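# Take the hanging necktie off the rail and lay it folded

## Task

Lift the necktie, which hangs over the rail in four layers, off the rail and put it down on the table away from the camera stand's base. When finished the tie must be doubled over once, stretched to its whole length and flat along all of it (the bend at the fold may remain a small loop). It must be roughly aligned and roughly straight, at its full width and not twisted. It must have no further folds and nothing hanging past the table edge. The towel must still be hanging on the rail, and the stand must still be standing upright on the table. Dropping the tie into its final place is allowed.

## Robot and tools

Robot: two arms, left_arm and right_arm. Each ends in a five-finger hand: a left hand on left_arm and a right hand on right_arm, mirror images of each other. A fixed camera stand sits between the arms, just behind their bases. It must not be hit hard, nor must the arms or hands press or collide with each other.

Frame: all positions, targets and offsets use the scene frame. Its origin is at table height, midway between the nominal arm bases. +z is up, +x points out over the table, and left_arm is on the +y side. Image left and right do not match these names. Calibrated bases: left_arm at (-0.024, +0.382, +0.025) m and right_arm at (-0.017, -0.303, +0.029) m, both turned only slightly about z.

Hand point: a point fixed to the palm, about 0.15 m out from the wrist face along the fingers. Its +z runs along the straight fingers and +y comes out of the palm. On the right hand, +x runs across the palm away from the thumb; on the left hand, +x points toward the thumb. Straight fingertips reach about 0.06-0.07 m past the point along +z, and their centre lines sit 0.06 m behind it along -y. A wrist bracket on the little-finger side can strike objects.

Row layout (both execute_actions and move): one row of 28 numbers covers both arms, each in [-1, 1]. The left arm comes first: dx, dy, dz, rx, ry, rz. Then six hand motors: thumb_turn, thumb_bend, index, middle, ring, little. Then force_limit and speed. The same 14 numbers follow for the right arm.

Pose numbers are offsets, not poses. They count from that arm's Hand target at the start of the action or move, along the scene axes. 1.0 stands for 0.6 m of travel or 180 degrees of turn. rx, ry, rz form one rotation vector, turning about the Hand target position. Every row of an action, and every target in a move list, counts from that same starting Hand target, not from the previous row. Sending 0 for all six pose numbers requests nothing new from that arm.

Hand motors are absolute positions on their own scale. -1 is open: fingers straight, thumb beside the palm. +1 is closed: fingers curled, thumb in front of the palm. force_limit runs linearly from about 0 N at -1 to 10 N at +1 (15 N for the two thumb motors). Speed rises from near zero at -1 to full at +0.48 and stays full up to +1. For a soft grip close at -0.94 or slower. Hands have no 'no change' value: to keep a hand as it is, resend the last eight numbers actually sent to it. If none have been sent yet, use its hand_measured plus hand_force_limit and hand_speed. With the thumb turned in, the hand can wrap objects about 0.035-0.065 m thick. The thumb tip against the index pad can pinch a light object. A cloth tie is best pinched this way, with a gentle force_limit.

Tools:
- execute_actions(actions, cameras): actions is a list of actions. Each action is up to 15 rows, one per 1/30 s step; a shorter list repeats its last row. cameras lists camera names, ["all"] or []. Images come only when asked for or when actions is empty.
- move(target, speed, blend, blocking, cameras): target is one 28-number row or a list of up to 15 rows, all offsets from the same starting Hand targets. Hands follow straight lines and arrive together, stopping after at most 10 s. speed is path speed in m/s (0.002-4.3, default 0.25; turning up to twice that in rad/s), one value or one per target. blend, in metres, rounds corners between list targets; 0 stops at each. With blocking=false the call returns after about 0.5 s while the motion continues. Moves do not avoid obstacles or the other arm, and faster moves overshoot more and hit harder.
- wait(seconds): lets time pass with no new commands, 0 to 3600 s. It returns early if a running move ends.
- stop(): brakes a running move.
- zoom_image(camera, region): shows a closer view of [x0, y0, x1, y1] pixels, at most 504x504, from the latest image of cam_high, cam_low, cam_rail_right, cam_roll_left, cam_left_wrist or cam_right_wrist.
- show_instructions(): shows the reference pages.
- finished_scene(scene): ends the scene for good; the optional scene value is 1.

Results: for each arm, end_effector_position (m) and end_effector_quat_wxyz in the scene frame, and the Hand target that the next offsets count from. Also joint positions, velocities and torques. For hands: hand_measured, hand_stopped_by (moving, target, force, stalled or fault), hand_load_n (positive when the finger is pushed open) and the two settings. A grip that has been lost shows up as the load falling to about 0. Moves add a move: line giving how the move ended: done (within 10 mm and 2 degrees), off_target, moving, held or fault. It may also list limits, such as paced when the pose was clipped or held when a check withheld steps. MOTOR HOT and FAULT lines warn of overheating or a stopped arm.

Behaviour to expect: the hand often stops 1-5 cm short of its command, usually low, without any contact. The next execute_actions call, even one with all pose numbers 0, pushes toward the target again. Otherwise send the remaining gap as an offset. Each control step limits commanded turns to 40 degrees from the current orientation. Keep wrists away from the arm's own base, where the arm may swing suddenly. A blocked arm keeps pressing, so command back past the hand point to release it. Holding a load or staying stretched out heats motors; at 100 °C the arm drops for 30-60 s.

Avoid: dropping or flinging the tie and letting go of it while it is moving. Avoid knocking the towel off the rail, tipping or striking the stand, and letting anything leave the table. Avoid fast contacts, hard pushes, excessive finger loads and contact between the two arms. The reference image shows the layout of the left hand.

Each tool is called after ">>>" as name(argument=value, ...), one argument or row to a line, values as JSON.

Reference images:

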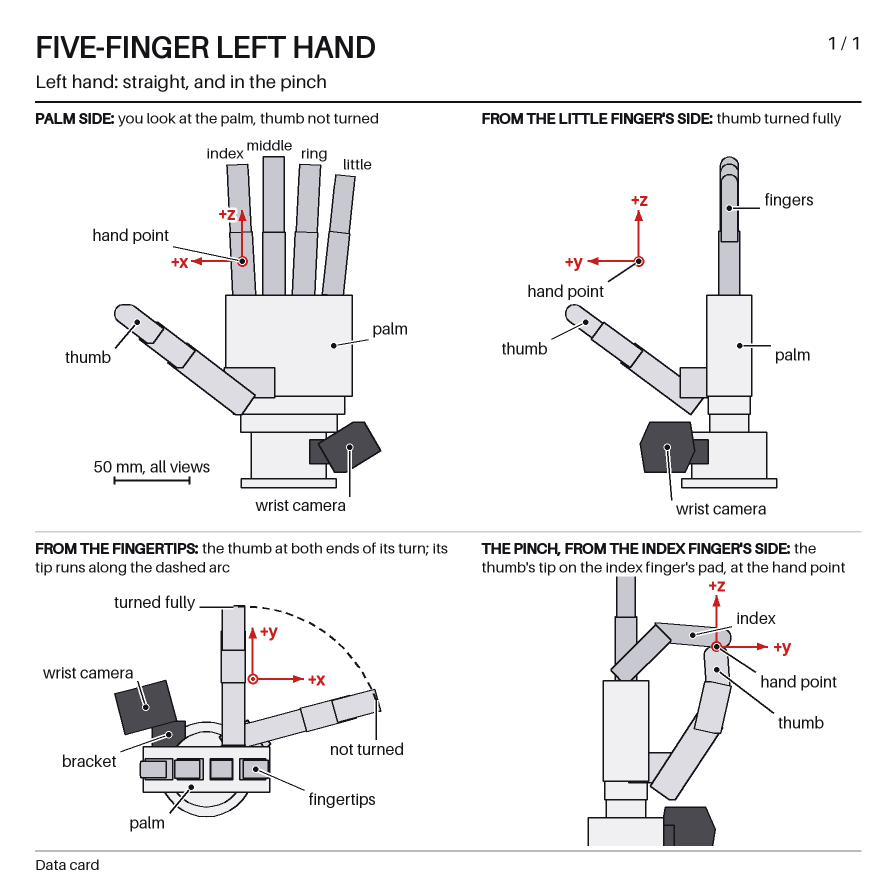

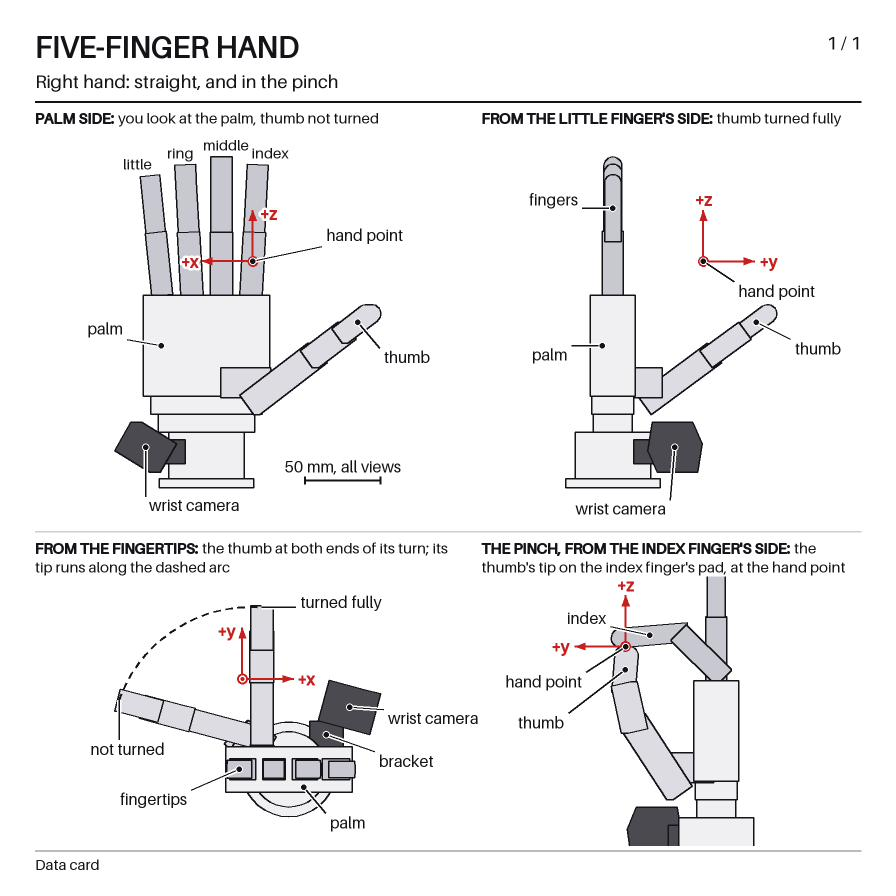

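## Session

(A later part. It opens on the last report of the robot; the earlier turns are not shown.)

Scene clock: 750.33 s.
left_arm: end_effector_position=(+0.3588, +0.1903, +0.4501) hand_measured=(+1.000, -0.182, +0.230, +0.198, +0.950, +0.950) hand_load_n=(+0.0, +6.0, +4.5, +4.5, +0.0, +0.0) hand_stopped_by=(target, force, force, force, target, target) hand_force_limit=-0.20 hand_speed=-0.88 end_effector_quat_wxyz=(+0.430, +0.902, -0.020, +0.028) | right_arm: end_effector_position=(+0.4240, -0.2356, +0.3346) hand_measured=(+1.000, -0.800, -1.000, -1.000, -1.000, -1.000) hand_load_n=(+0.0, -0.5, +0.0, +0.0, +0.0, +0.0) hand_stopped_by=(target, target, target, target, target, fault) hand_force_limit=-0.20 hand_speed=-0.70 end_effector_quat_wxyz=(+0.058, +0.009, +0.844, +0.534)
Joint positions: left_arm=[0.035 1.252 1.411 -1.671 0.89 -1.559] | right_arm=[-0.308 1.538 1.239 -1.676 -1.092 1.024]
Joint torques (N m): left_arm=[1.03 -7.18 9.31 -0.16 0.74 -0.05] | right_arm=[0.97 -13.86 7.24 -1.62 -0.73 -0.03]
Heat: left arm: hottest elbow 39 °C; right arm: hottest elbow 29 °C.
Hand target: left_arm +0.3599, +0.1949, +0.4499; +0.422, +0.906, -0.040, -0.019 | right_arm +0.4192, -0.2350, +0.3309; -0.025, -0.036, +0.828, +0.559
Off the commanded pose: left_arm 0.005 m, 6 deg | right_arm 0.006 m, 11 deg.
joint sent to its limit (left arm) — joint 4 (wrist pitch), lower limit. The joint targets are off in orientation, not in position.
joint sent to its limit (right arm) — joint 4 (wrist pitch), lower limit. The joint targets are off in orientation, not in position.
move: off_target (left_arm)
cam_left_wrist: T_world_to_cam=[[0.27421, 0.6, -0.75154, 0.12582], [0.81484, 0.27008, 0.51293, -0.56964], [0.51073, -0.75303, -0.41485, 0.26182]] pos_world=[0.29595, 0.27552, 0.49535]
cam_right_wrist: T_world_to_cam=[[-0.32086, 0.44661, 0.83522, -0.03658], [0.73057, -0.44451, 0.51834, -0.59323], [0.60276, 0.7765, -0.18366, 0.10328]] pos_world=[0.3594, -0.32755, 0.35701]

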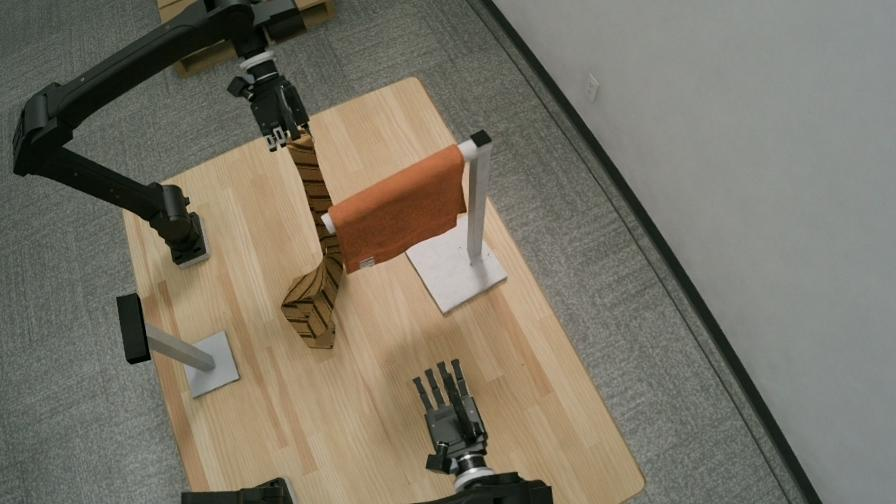

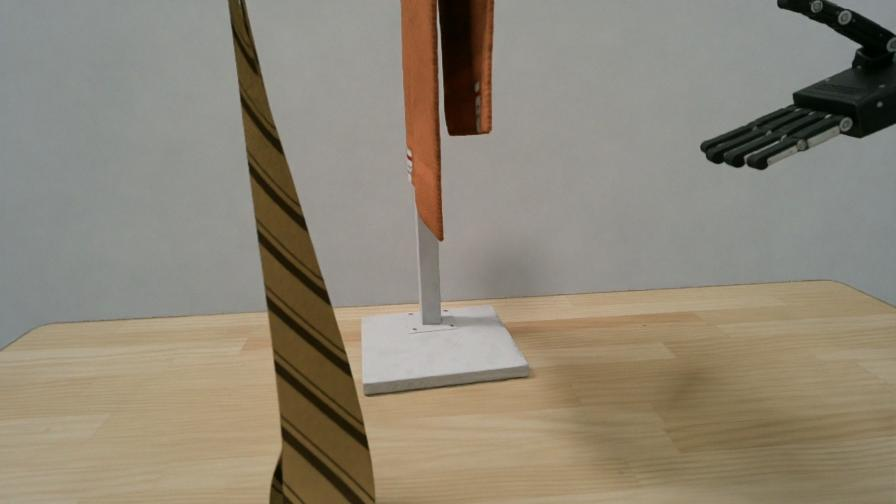

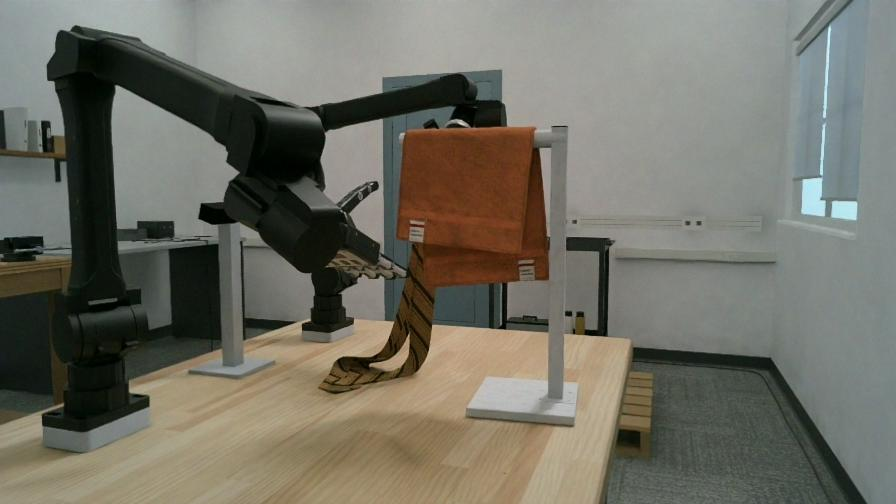

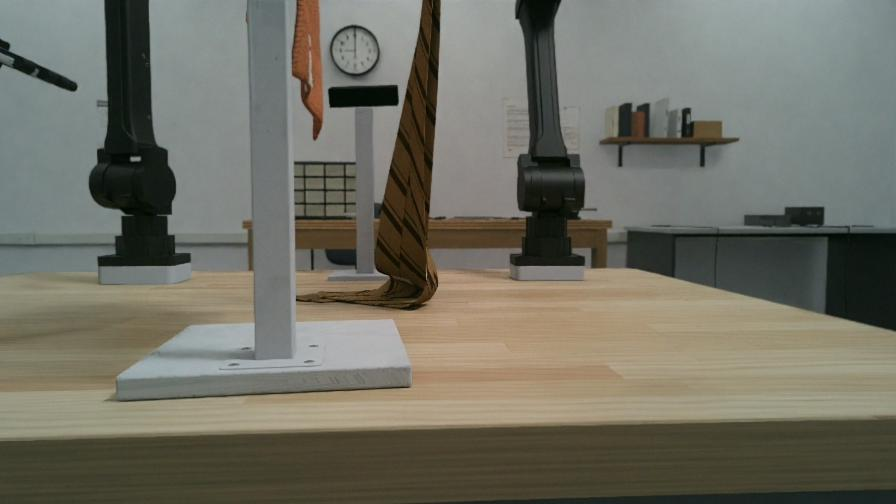

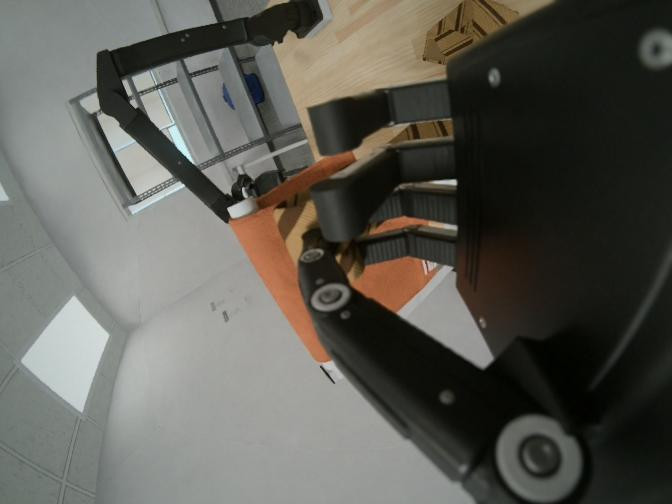

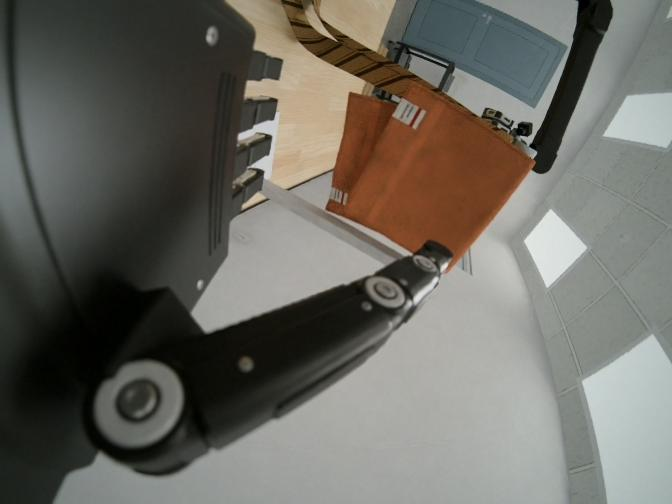

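>>> move(
  target=[
    [0.23, 0.2717, 0.0, 0.0278, 0.0012, 0.0833, 1, -0.1, 0.27, 0.25, 0.95, 0.95, -0.2, -0.88, 0, 0, 0, 0, 0, 0, 1, -0.8, -1, -1, -1, -1, -0.2, -0.7],
  ],
  cameras=["cam_high", "cam_low", "cam_rail_right", "cam_roll_left"],
  speed=0.1,
)

>>> zoom_image(
  camera="cam_high",
  region=[240, 120, 400, 380],
)

Scene clock: 776.57 s.
left_arm: end_effector_position=(+0.4919, +0.3502, +0.4340) hand_measured=(+1.000, -0.182, +0.230, +0.198, +0.950, +0.950) hand_load_n=(-0.5, +5.5, +4.5, +4.5, +0.5, +0.0) hand_stopped_by=(target, force, force, force, target, target) hand_force_limit=-0.20 hand_speed=-0.88 end_effector_quat_wxyz=(+0.386, +0.912, +0.110, +0.090) | right_arm: end_effector_position=(+0.4240, -0.2356, +0.3346) hand_measured=(+1.000, -0.800, -1.000, -1.000, -1.000, -1.000) hand_load_n=(+0.0, +0.0, +0.0, +0.0, +0.0, +0.0) hand_stopped_by=(target, target, target, target, target, fault) hand_force_limit=-0.20 hand_speed=-0.70 end_effector_quat_wxyz=(+0.058, +0.009, +0.844, +0.534)
Joint positions: left_arm=[0.343 1.516 1.667 -1.671 0.813 -1.53] | right_arm=[-0.308 1.538 1.239 -1.676 -1.092 1.024]
Joint torques (N m): left_arm=[1.03 -11.11 12.71 -0.13 0.67 -0.18] | right_arm=[0.97 -13.86 7.23 -1.63 -0.73 -0.03]
Heat: left arm: hottest elbow 37 °C; right arm: hottest elbow 29 °C.
Hand target: left_arm +0.4978, +0.3578, +0.4500; +0.381, +0.920, +0.080, +0.033 | right_arm +0.4192, -0.2350, +0.3309; -0.025, -0.036, +0.828, +0.559
Off the commanded pose: left_arm 0.019 m, 7 deg | right_arm 0.006 m, 11 deg.
joint sent to its limit (left arm) — joint 4 (wrist pitch), lower limit. The joint targets are off in orientation, not in position.
joint sent to its limit (right arm) — joint 4 (wrist pitch), lower limit. The joint targets are off in orientation, not in position.
move: off_target (left_arm)

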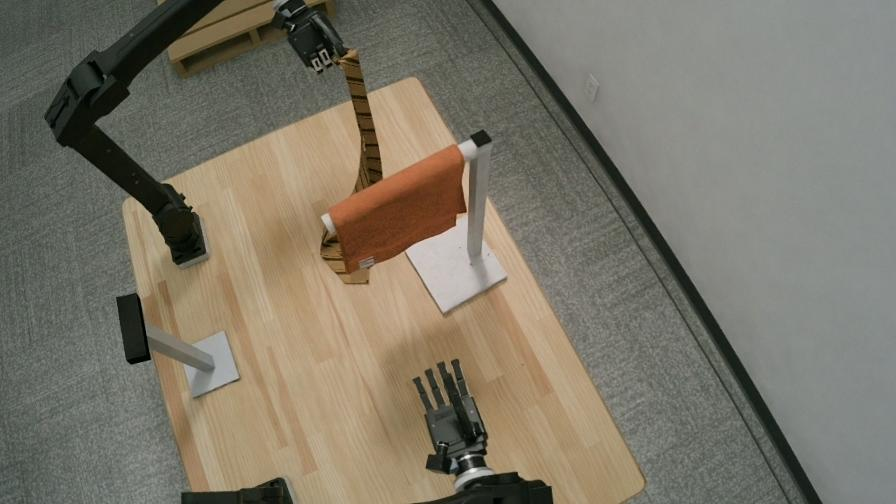

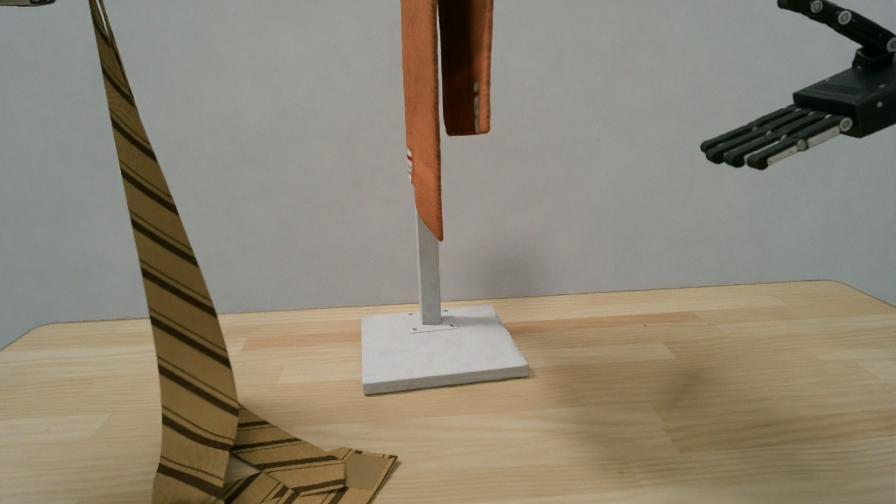

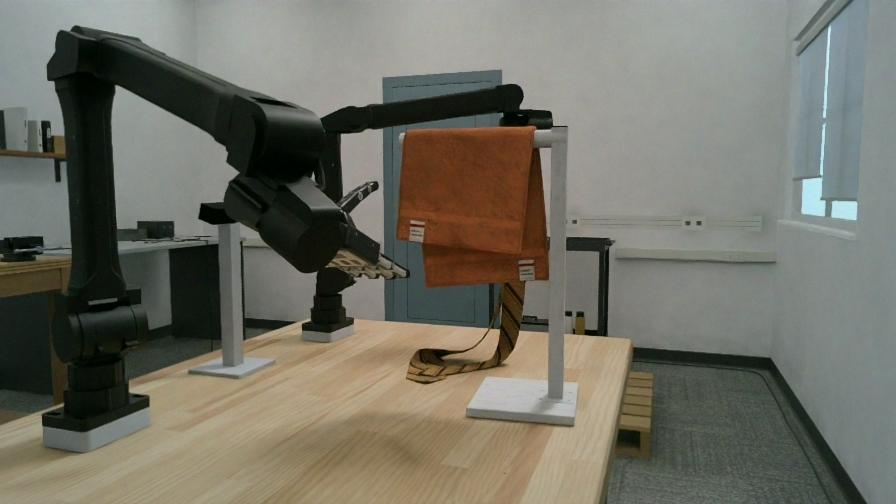

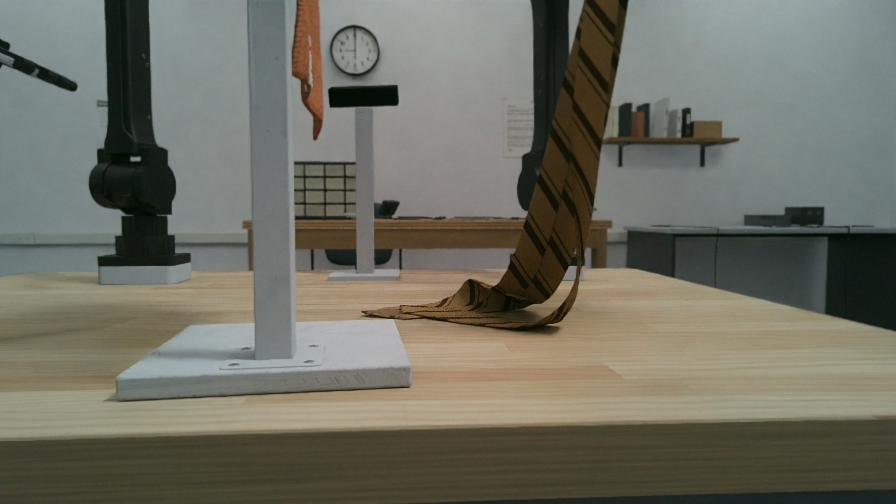

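Scaled by 1.938 from the camera's image (finer frame: 1280x720).

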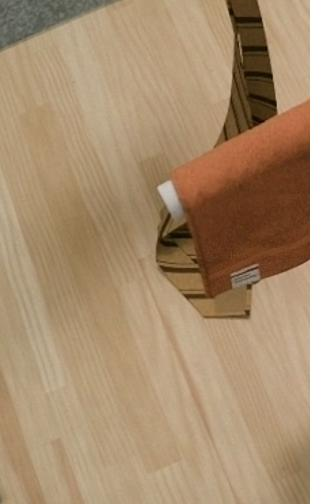

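>>> move(
  target=[
    [-0.1963, -0.063, 0.2, -0.0383, -0.0075, 0.0111, 1, -0.1, 0.27, 0.25, 0.95, 0.95, -0.2, -0.88, 0, 0, 0, 0, 0, 0, 1, -0.8, -1, -1, -1, -1, -0.2, -0.7],
    [-0.3463, -0.1963, 0.3667, -0.0818, -0.0159, 0.0111, 1, -0.1, 0.27, 0.25, 0.95, 0.95, -0.2, -0.88, 0, 0, 0, 0, 0, 0, 1, -0.8, -1, -1, -1, -1, -0.2, -0.7],
  ],
  cameras=["cam_high", "cam_low", "cam_rail_right", "cam_roll_left"],
  speed=0.12,
  blend=[0.05, 0],
)

Scene clock: 801.80 s.
left_arm: end_effector_position=(+0.2982, +0.2449, +0.6534) hand_measured=(+1.000, -0.182, +0.230, +0.198, +0.950, +0.950) hand_load_n=(+0.0, +5.5, +4.5, +5.0, +0.0, +0.0) hand_stopped_by=(target, force, force, force, target, target) hand_force_limit=-0.20 hand_speed=-0.88 end_effector_quat_wxyz=(+0.532, +0.822, +0.148, +0.137) | right_arm: end_effector_position=(+0.4240, -0.2356, +0.3346) hand_measured=(+1.000, -0.800, -1.000, -1.000, -1.000, -1.000) hand_load_n=(+0.0, +0.0, +0.0, +0.0, +0.0, +0.0) hand_stopped_by=(target, target, target, target, target, fault) hand_force_limit=-0.20 hand_speed=-0.70 end_effector_quat_wxyz=(+0.058, +0.009, +0.844, +0.534)
Joint positions: left_arm=[0.212 0.992 1.628 -1.671 1.092 -2.087] | right_arm=[-0.308 1.538 1.239 -1.676 -1.092 1.024]
Joint torques (N m): left_arm=[-1.14 -2.73 11.18 0.43 1.01 -0.24] | right_arm=[0.97 -13.86 7.24 -1.62 -0.73 -0.03]
Heat: left arm: hottest elbow 40 °C; right arm: hottest elbow 29 °C.
Hand target: left_arm +0.2901, +0.2401, +0.6700; +0.497, +0.861, +0.090, +0.052 | right_arm +0.4192, -0.2350, +0.3309; -0.025, -0.036, +0.828, +0.559
Off the commanded pose: left_arm 0.019 m, 13 deg | right_arm 0.006 m, 11 deg.
joint sent to its limit (left arm) — joint 4 (wrist pitch), lower limit. The joint targets are off in orientation, not in position.
joint sent to its limit (right arm) — joint 4 (wrist pitch), lower limit. The joint targets are off in orientation, not in position.
move: off_target (left_arm)

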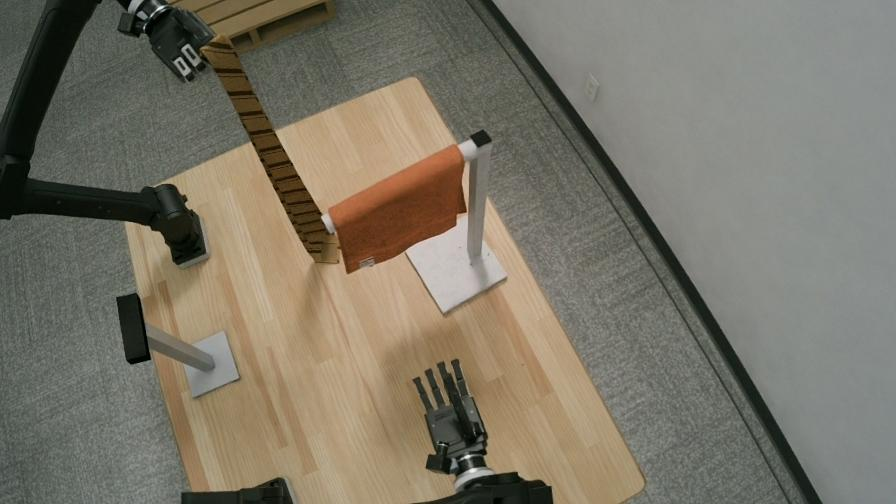

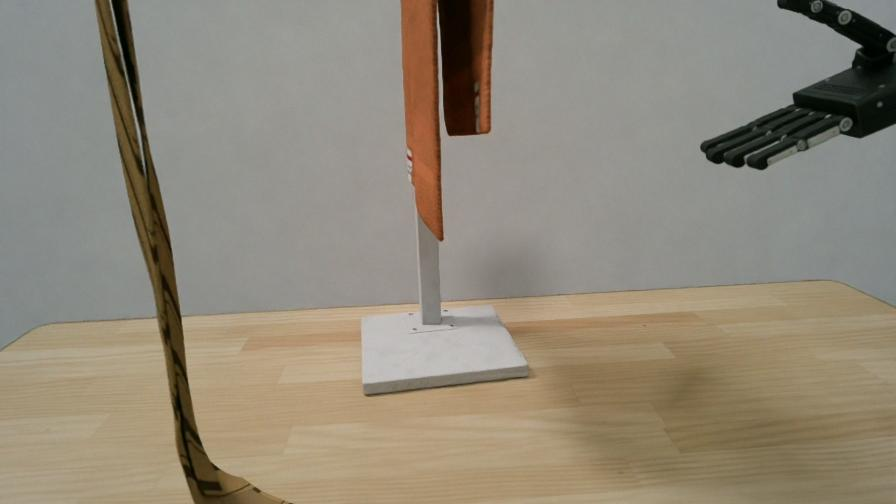

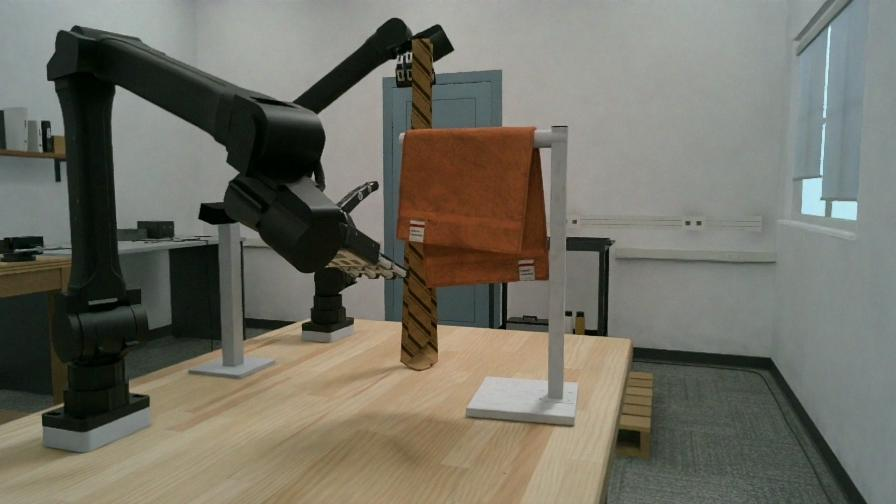

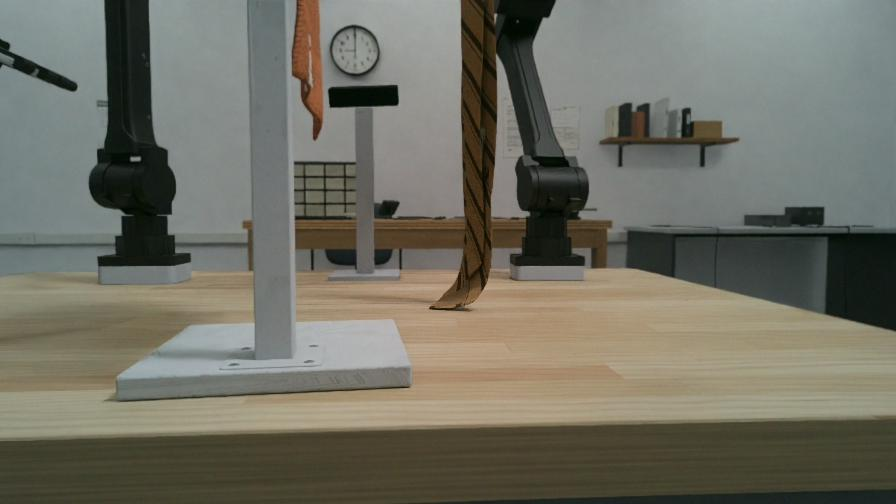

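>>> move(
  target=[
    [-0.1, -0.1335, 0.0167, 0, 0, -0.0389, 1, -0.1, 0.27, 0.25, 0.95, 0.95, -0.2, -0.88, 0, 0, 0, 0, 0, 0, 1, -0.8, -1, -1, -1, -1, -0.2, -0.7],
    [-0.125, -0.35, 0.0167, 0, 0, -0.1, 1, -0.1, 0.27, 0.25, 0.95, 0.95, -0.2, -0.88, 0, 0, 0, 0, 0, 0, 1, -0.8, -1, -1, -1, -1, -0.2, -0.7],
    [-0.1335, -0.5668, 0.0167, 0, 0, -0.111, 1, -0.1, 0.27, 0.25, 0.95, 0.95, -0.2, -0.88, 0, 0, 0, 0, 0, 0, 1, -0.8, -1, -1, -1, -1, -0.2, -0.7],
  ],
  cameras=["all"],
  speed=0.12,
  blend=[0.03, 0.03, 0],
)

Scene clock: 828.53 s.
left_arm: end_effector_position=(+0.2188, -0.1013, +0.6625) hand_measured=(+1.000, -0.182, +0.230, +0.198, +0.950, +0.950) hand_load_n=(+0.0, +6.0, +4.0, +5.0, +0.0, +0.0) hand_stopped_by=(target, force, force, force, target, target) hand_force_limit=-0.20 hand_speed=-0.88 end_effector_quat_wxyz=(+0.480, +0.849, -0.211, -0.059) | right_arm: end_effector_position=(+0.4240, -0.2356, +0.3346) hand_measured=(+1.000, -0.800, -1.000, -1.000, -1.000, -1.000) hand_load_n=(+0.0, +0.0, +0.0, +0.0, +0.0, +0.0) hand_stopped_by=(target, target, target, target, target, fault) hand_force_limit=-0.20 hand_speed=-0.70 end_effector_quat_wxyz=(+0.058, +0.009, +0.844, +0.534)
Joint positions: left_arm=[-0.74 1.524 2.195 -1.671 0.886 -2.14] | right_arm=[-0.308 1.538 1.239 -1.676 -1.092 1.024]
Joint torques (N m): left_arm=[-0.67 -11.05 11.44 0.61 0.65 -0.24] | right_arm=[1.03 -13.86 7.24 -1.62 -0.73 -0.03]
Heat: left arm: hottest elbow 40 °C; right arm: hottest elbow 29 °C.
Hand target: left_arm +0.2098, -0.1000, +0.6800; +0.499, +0.864, -0.061, -0.035 | right_arm +0.4192, -0.2350, +0.3309; -0.025, -0.036, +0.828, +0.559
Off the commanded pose: left_arm 0.020 m, 18 deg | right_arm 0.006 m, 11 deg.
joint sent to its limit (left arm) — joint 4 (wrist pitch), lower limit; joint 6 (wrist roll), lower limit. The joint targets are off in orientation, not in position.
joint sent to its limit (right arm) — joint 4 (wrist pitch), lower limit. The joint targets are off in orientation, not in position.
move: off_target (left_arm)
cam_left_wrist: T_world_to_cam=[[0.48516, 0.33852, -0.80624, 0.46236], [0.86215, -0.03123, 0.50569, -0.52175], [0.146, -0.94044, -0.307, 0.19121]] pos_world=[0.19759, 0.00701, 0.69532]
cam_right_wrist: T_world_to_cam=[[-0.32086, 0.44661, 0.83522, -0.03658], [0.73057, -0.44451, 0.51834, -0.59323], [0.60276, 0.7765, -0.18366, 0.10328]] pos_world=[0.3594, -0.32755, 0.35701]

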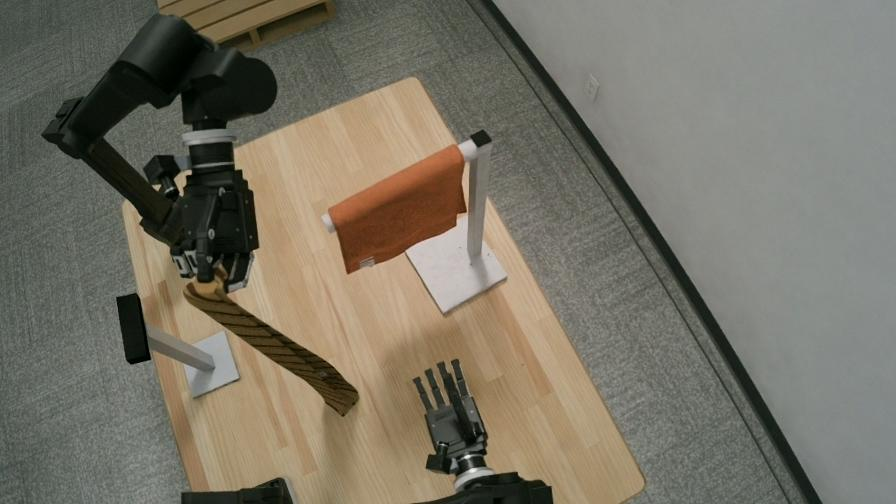

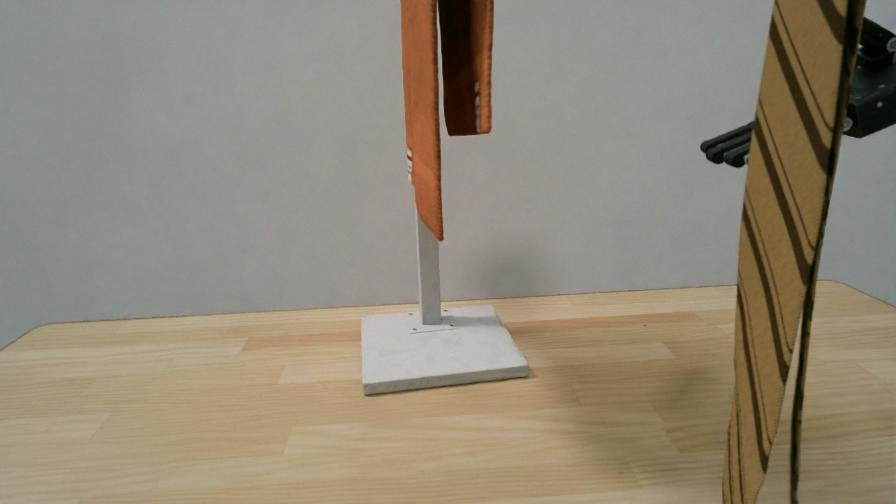

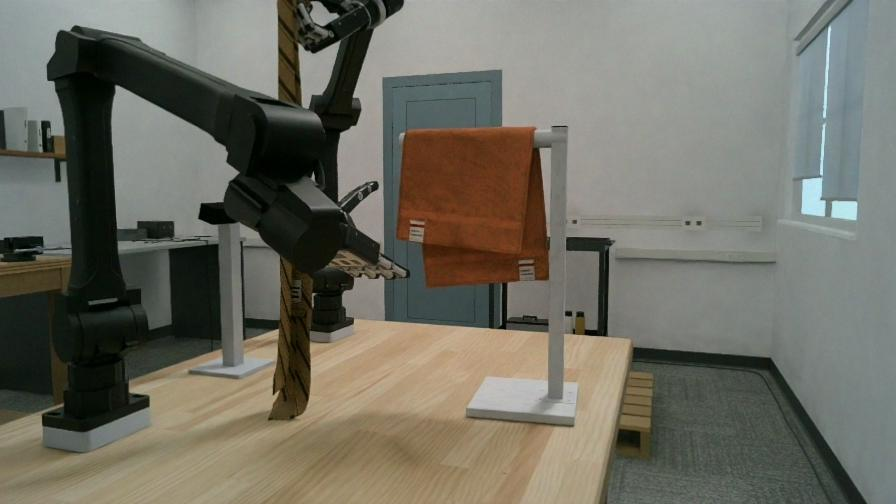

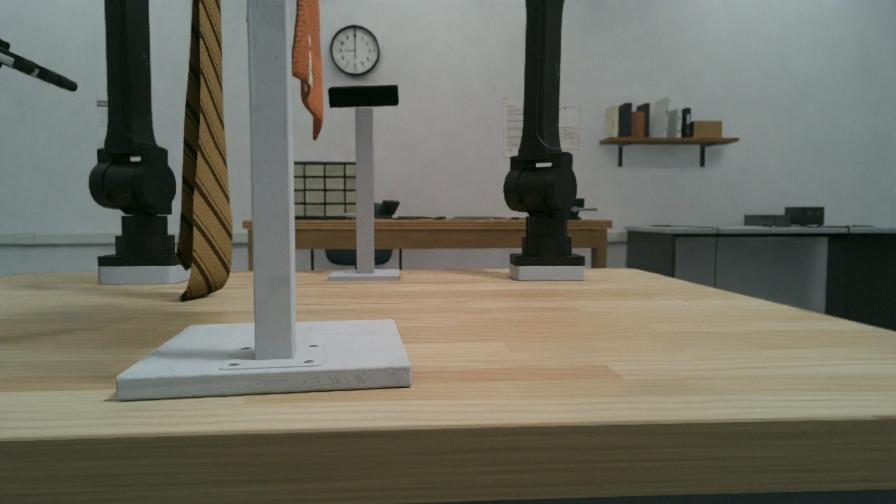

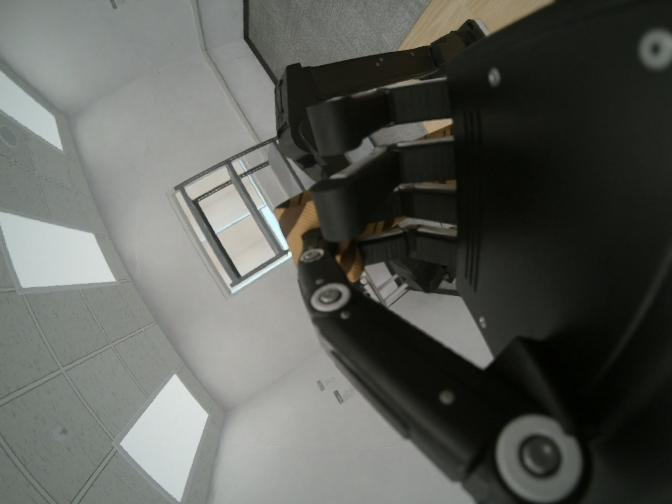

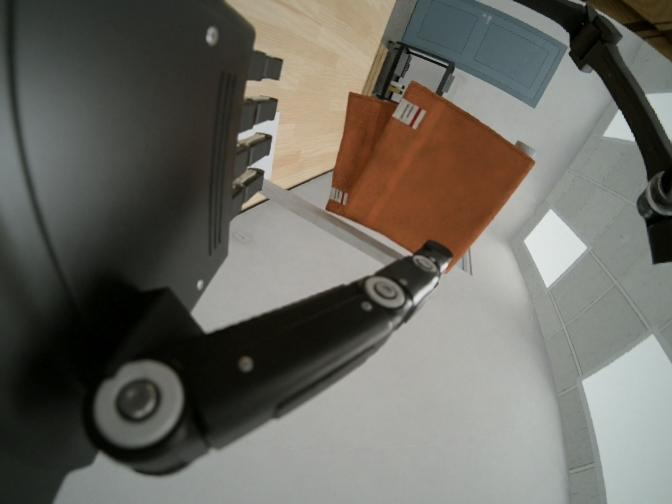

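>>> zoom_image(
  camera="cam_high",
  region=[160, 230, 400, 430],
)

>>> zoom_image(
  camera="cam_low",
  region=[690, 200, 896, 504],
)

>>> zoom_image(
  camera="cam_rail_right",
  region=[220, 240, 380, 440],
)

Scaled by 2.100 from the camera's image (finer frame: 1280x720).

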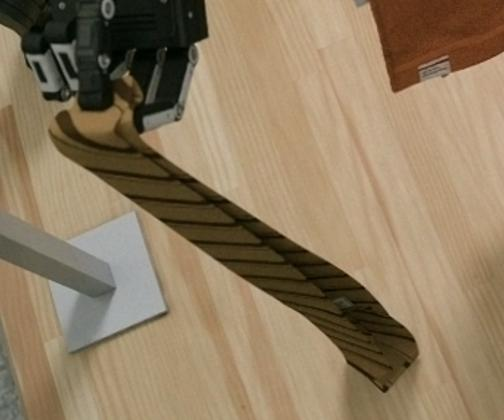

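Scaled by 1.658 from the camera's image (finer frame: 1280x720).

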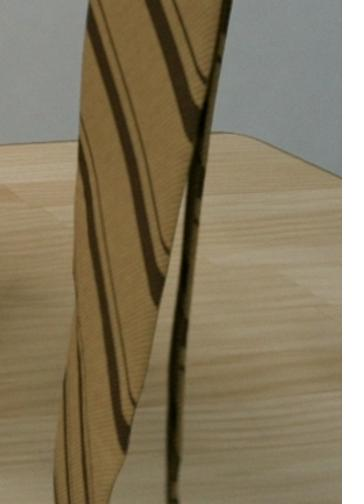

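Scaled by 2.520 from the camera's image (finer frame: 1280x720).

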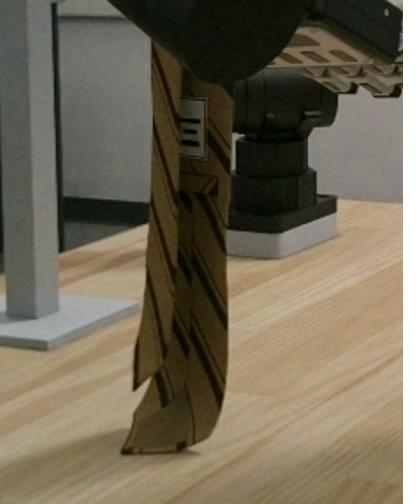

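>>> move(
  target=[
    [0.0087, 0.1333, -0.1833, 0.0275, -0.0039, 0, 1, -0.1, 0.27, 0.25, 0.95, 0.95, -0.2, -0.88, 0, 0, 0, 0, 0, 0, 1, -0.8, -1, -1, -1, -1, -0.2, -0.7],
    [0.0337, 0.3, -0.325, 0.055, -0.0077, 0.0056, 1, -0.1, 0.27, 0.25, 0.95, 0.95, -0.2, -0.88, 0, 0, 0, 0, 0, 0, 1, -0.8, -1, -1, -1, -1, -0.2, -0.7],
  ],
  cameras=["cam_high", "cam_low", "cam_rail_right", "cam_roll_left"],
  speed=0.08,
  blend=[0.04, 0],
)

>>> zoom_image(
  camera="cam_high",
  region=[200, 180, 420, 440],
)

>>> zoom_image(
  camera="cam_rail_right",
  region=[220, 240, 420, 440],
)

Scene clock: 853.07 s.
left_arm: end_effector_position=(+0.2318, +0.0752, +0.4804) hand_measured=(+1.000, -0.182, +0.230, +0.198, +0.950, +0.950) hand_load_n=(-0.5, +5.5, +4.0, +5.0, +0.0, +0.0) hand_stopped_by=(target, force, force, force, target, target) hand_force_limit=-0.20 hand_speed=-0.88 end_effector_quat_wxyz=(+0.419, +0.906, -0.055, -0.030) | right_arm: end_effector_position=(+0.4240, -0.2356, +0.3346) hand_measured=(+1.000, -0.800, -1.000, -1.000, -1.000, -1.000) hand_load_n=(+0.0, +0.0, +0.0, +0.0, +0.0, -0.5) hand_stopped_by=(target, target, target, target, target, fault) hand_force_limit=-0.20 hand_speed=-0.70 end_effector_quat_wxyz=(+0.058, +0.009, +0.844, +0.534)
Joint positions: left_arm=[-0.398 1.033 1.336 -1.532 0.814 -2.036] | right_arm=[-0.308 1.538 1.239 -1.676 -1.092 1.024]
Joint torques (N m): left_arm=[0.85 -5.25 9.55 0.31 0.91 -0.03] | right_arm=[0.97 -13.92 7.23 -1.62 -0.73 -0.03]
Heat: left arm: hottest elbow 40 °C; right arm: hottest elbow 29 °C.
Hand target: left_arm +0.2302, +0.0801, +0.4849; +0.422, +0.905, -0.055, -0.026 | right_arm +0.4192, -0.2350, +0.3309; -0.025, -0.036, +0.828, +0.559
Off the commanded pose: left_arm 0.007 m, 1 deg | right_arm 0.006 m, 11 deg.
joint sent to its limit (right arm) — joint 4 (wrist pitch), lower limit. The joint targets are off in orientation, not in position.
move: done

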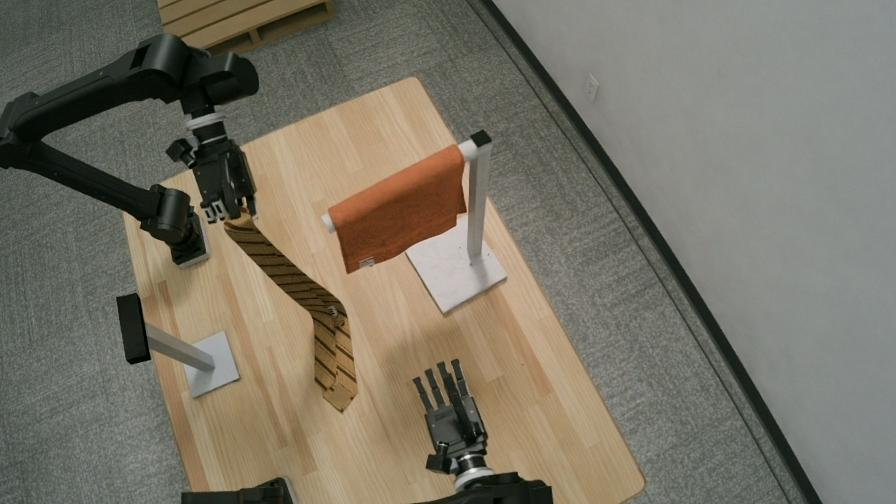

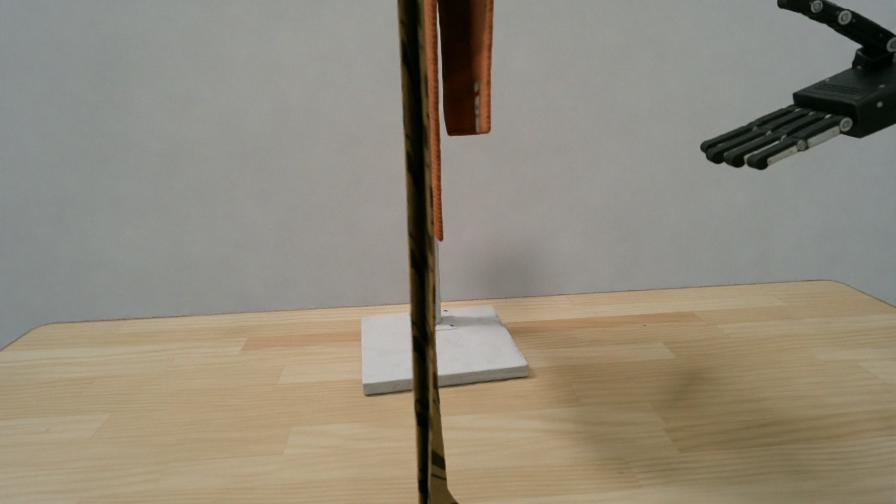

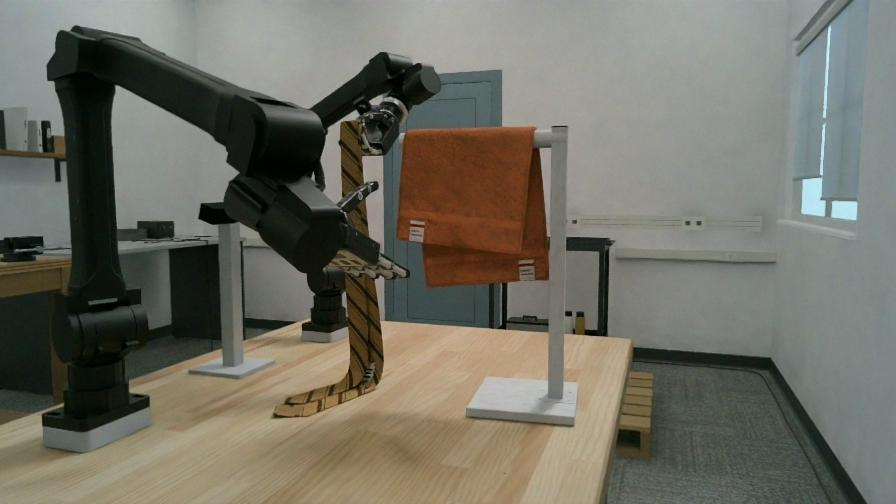

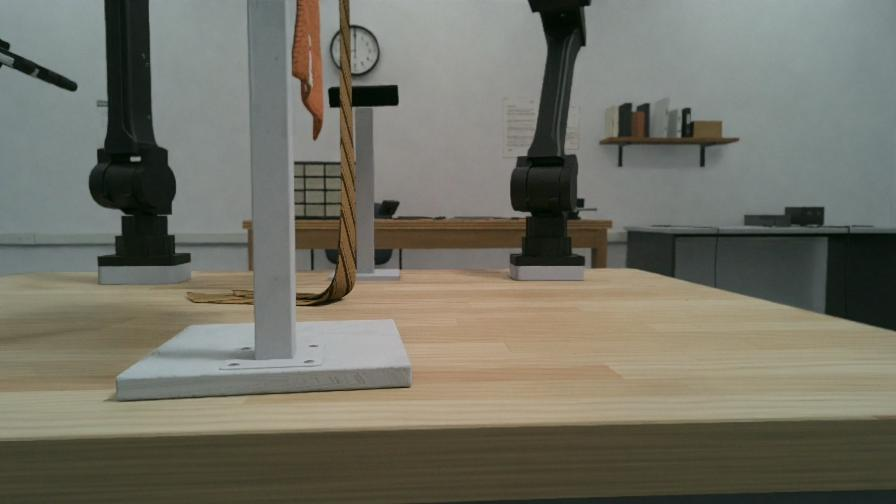

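Scaled by 1.938 from the camera's image (finer frame: 1280x720).

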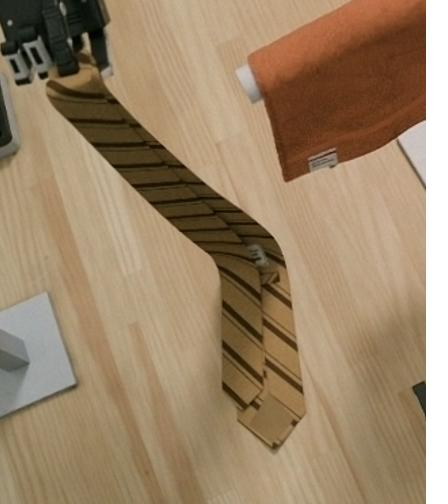

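Scaled by 2.520 from the camera's image (finer frame: 1280x720).

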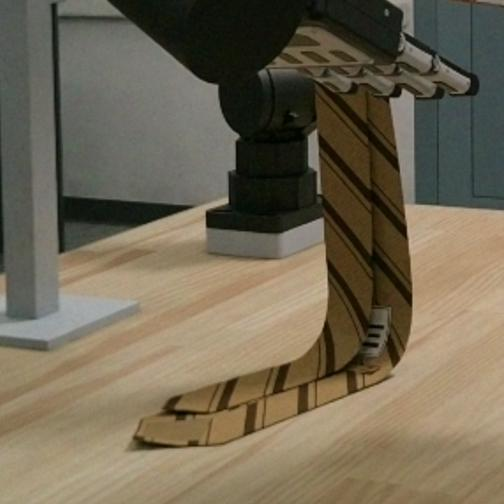

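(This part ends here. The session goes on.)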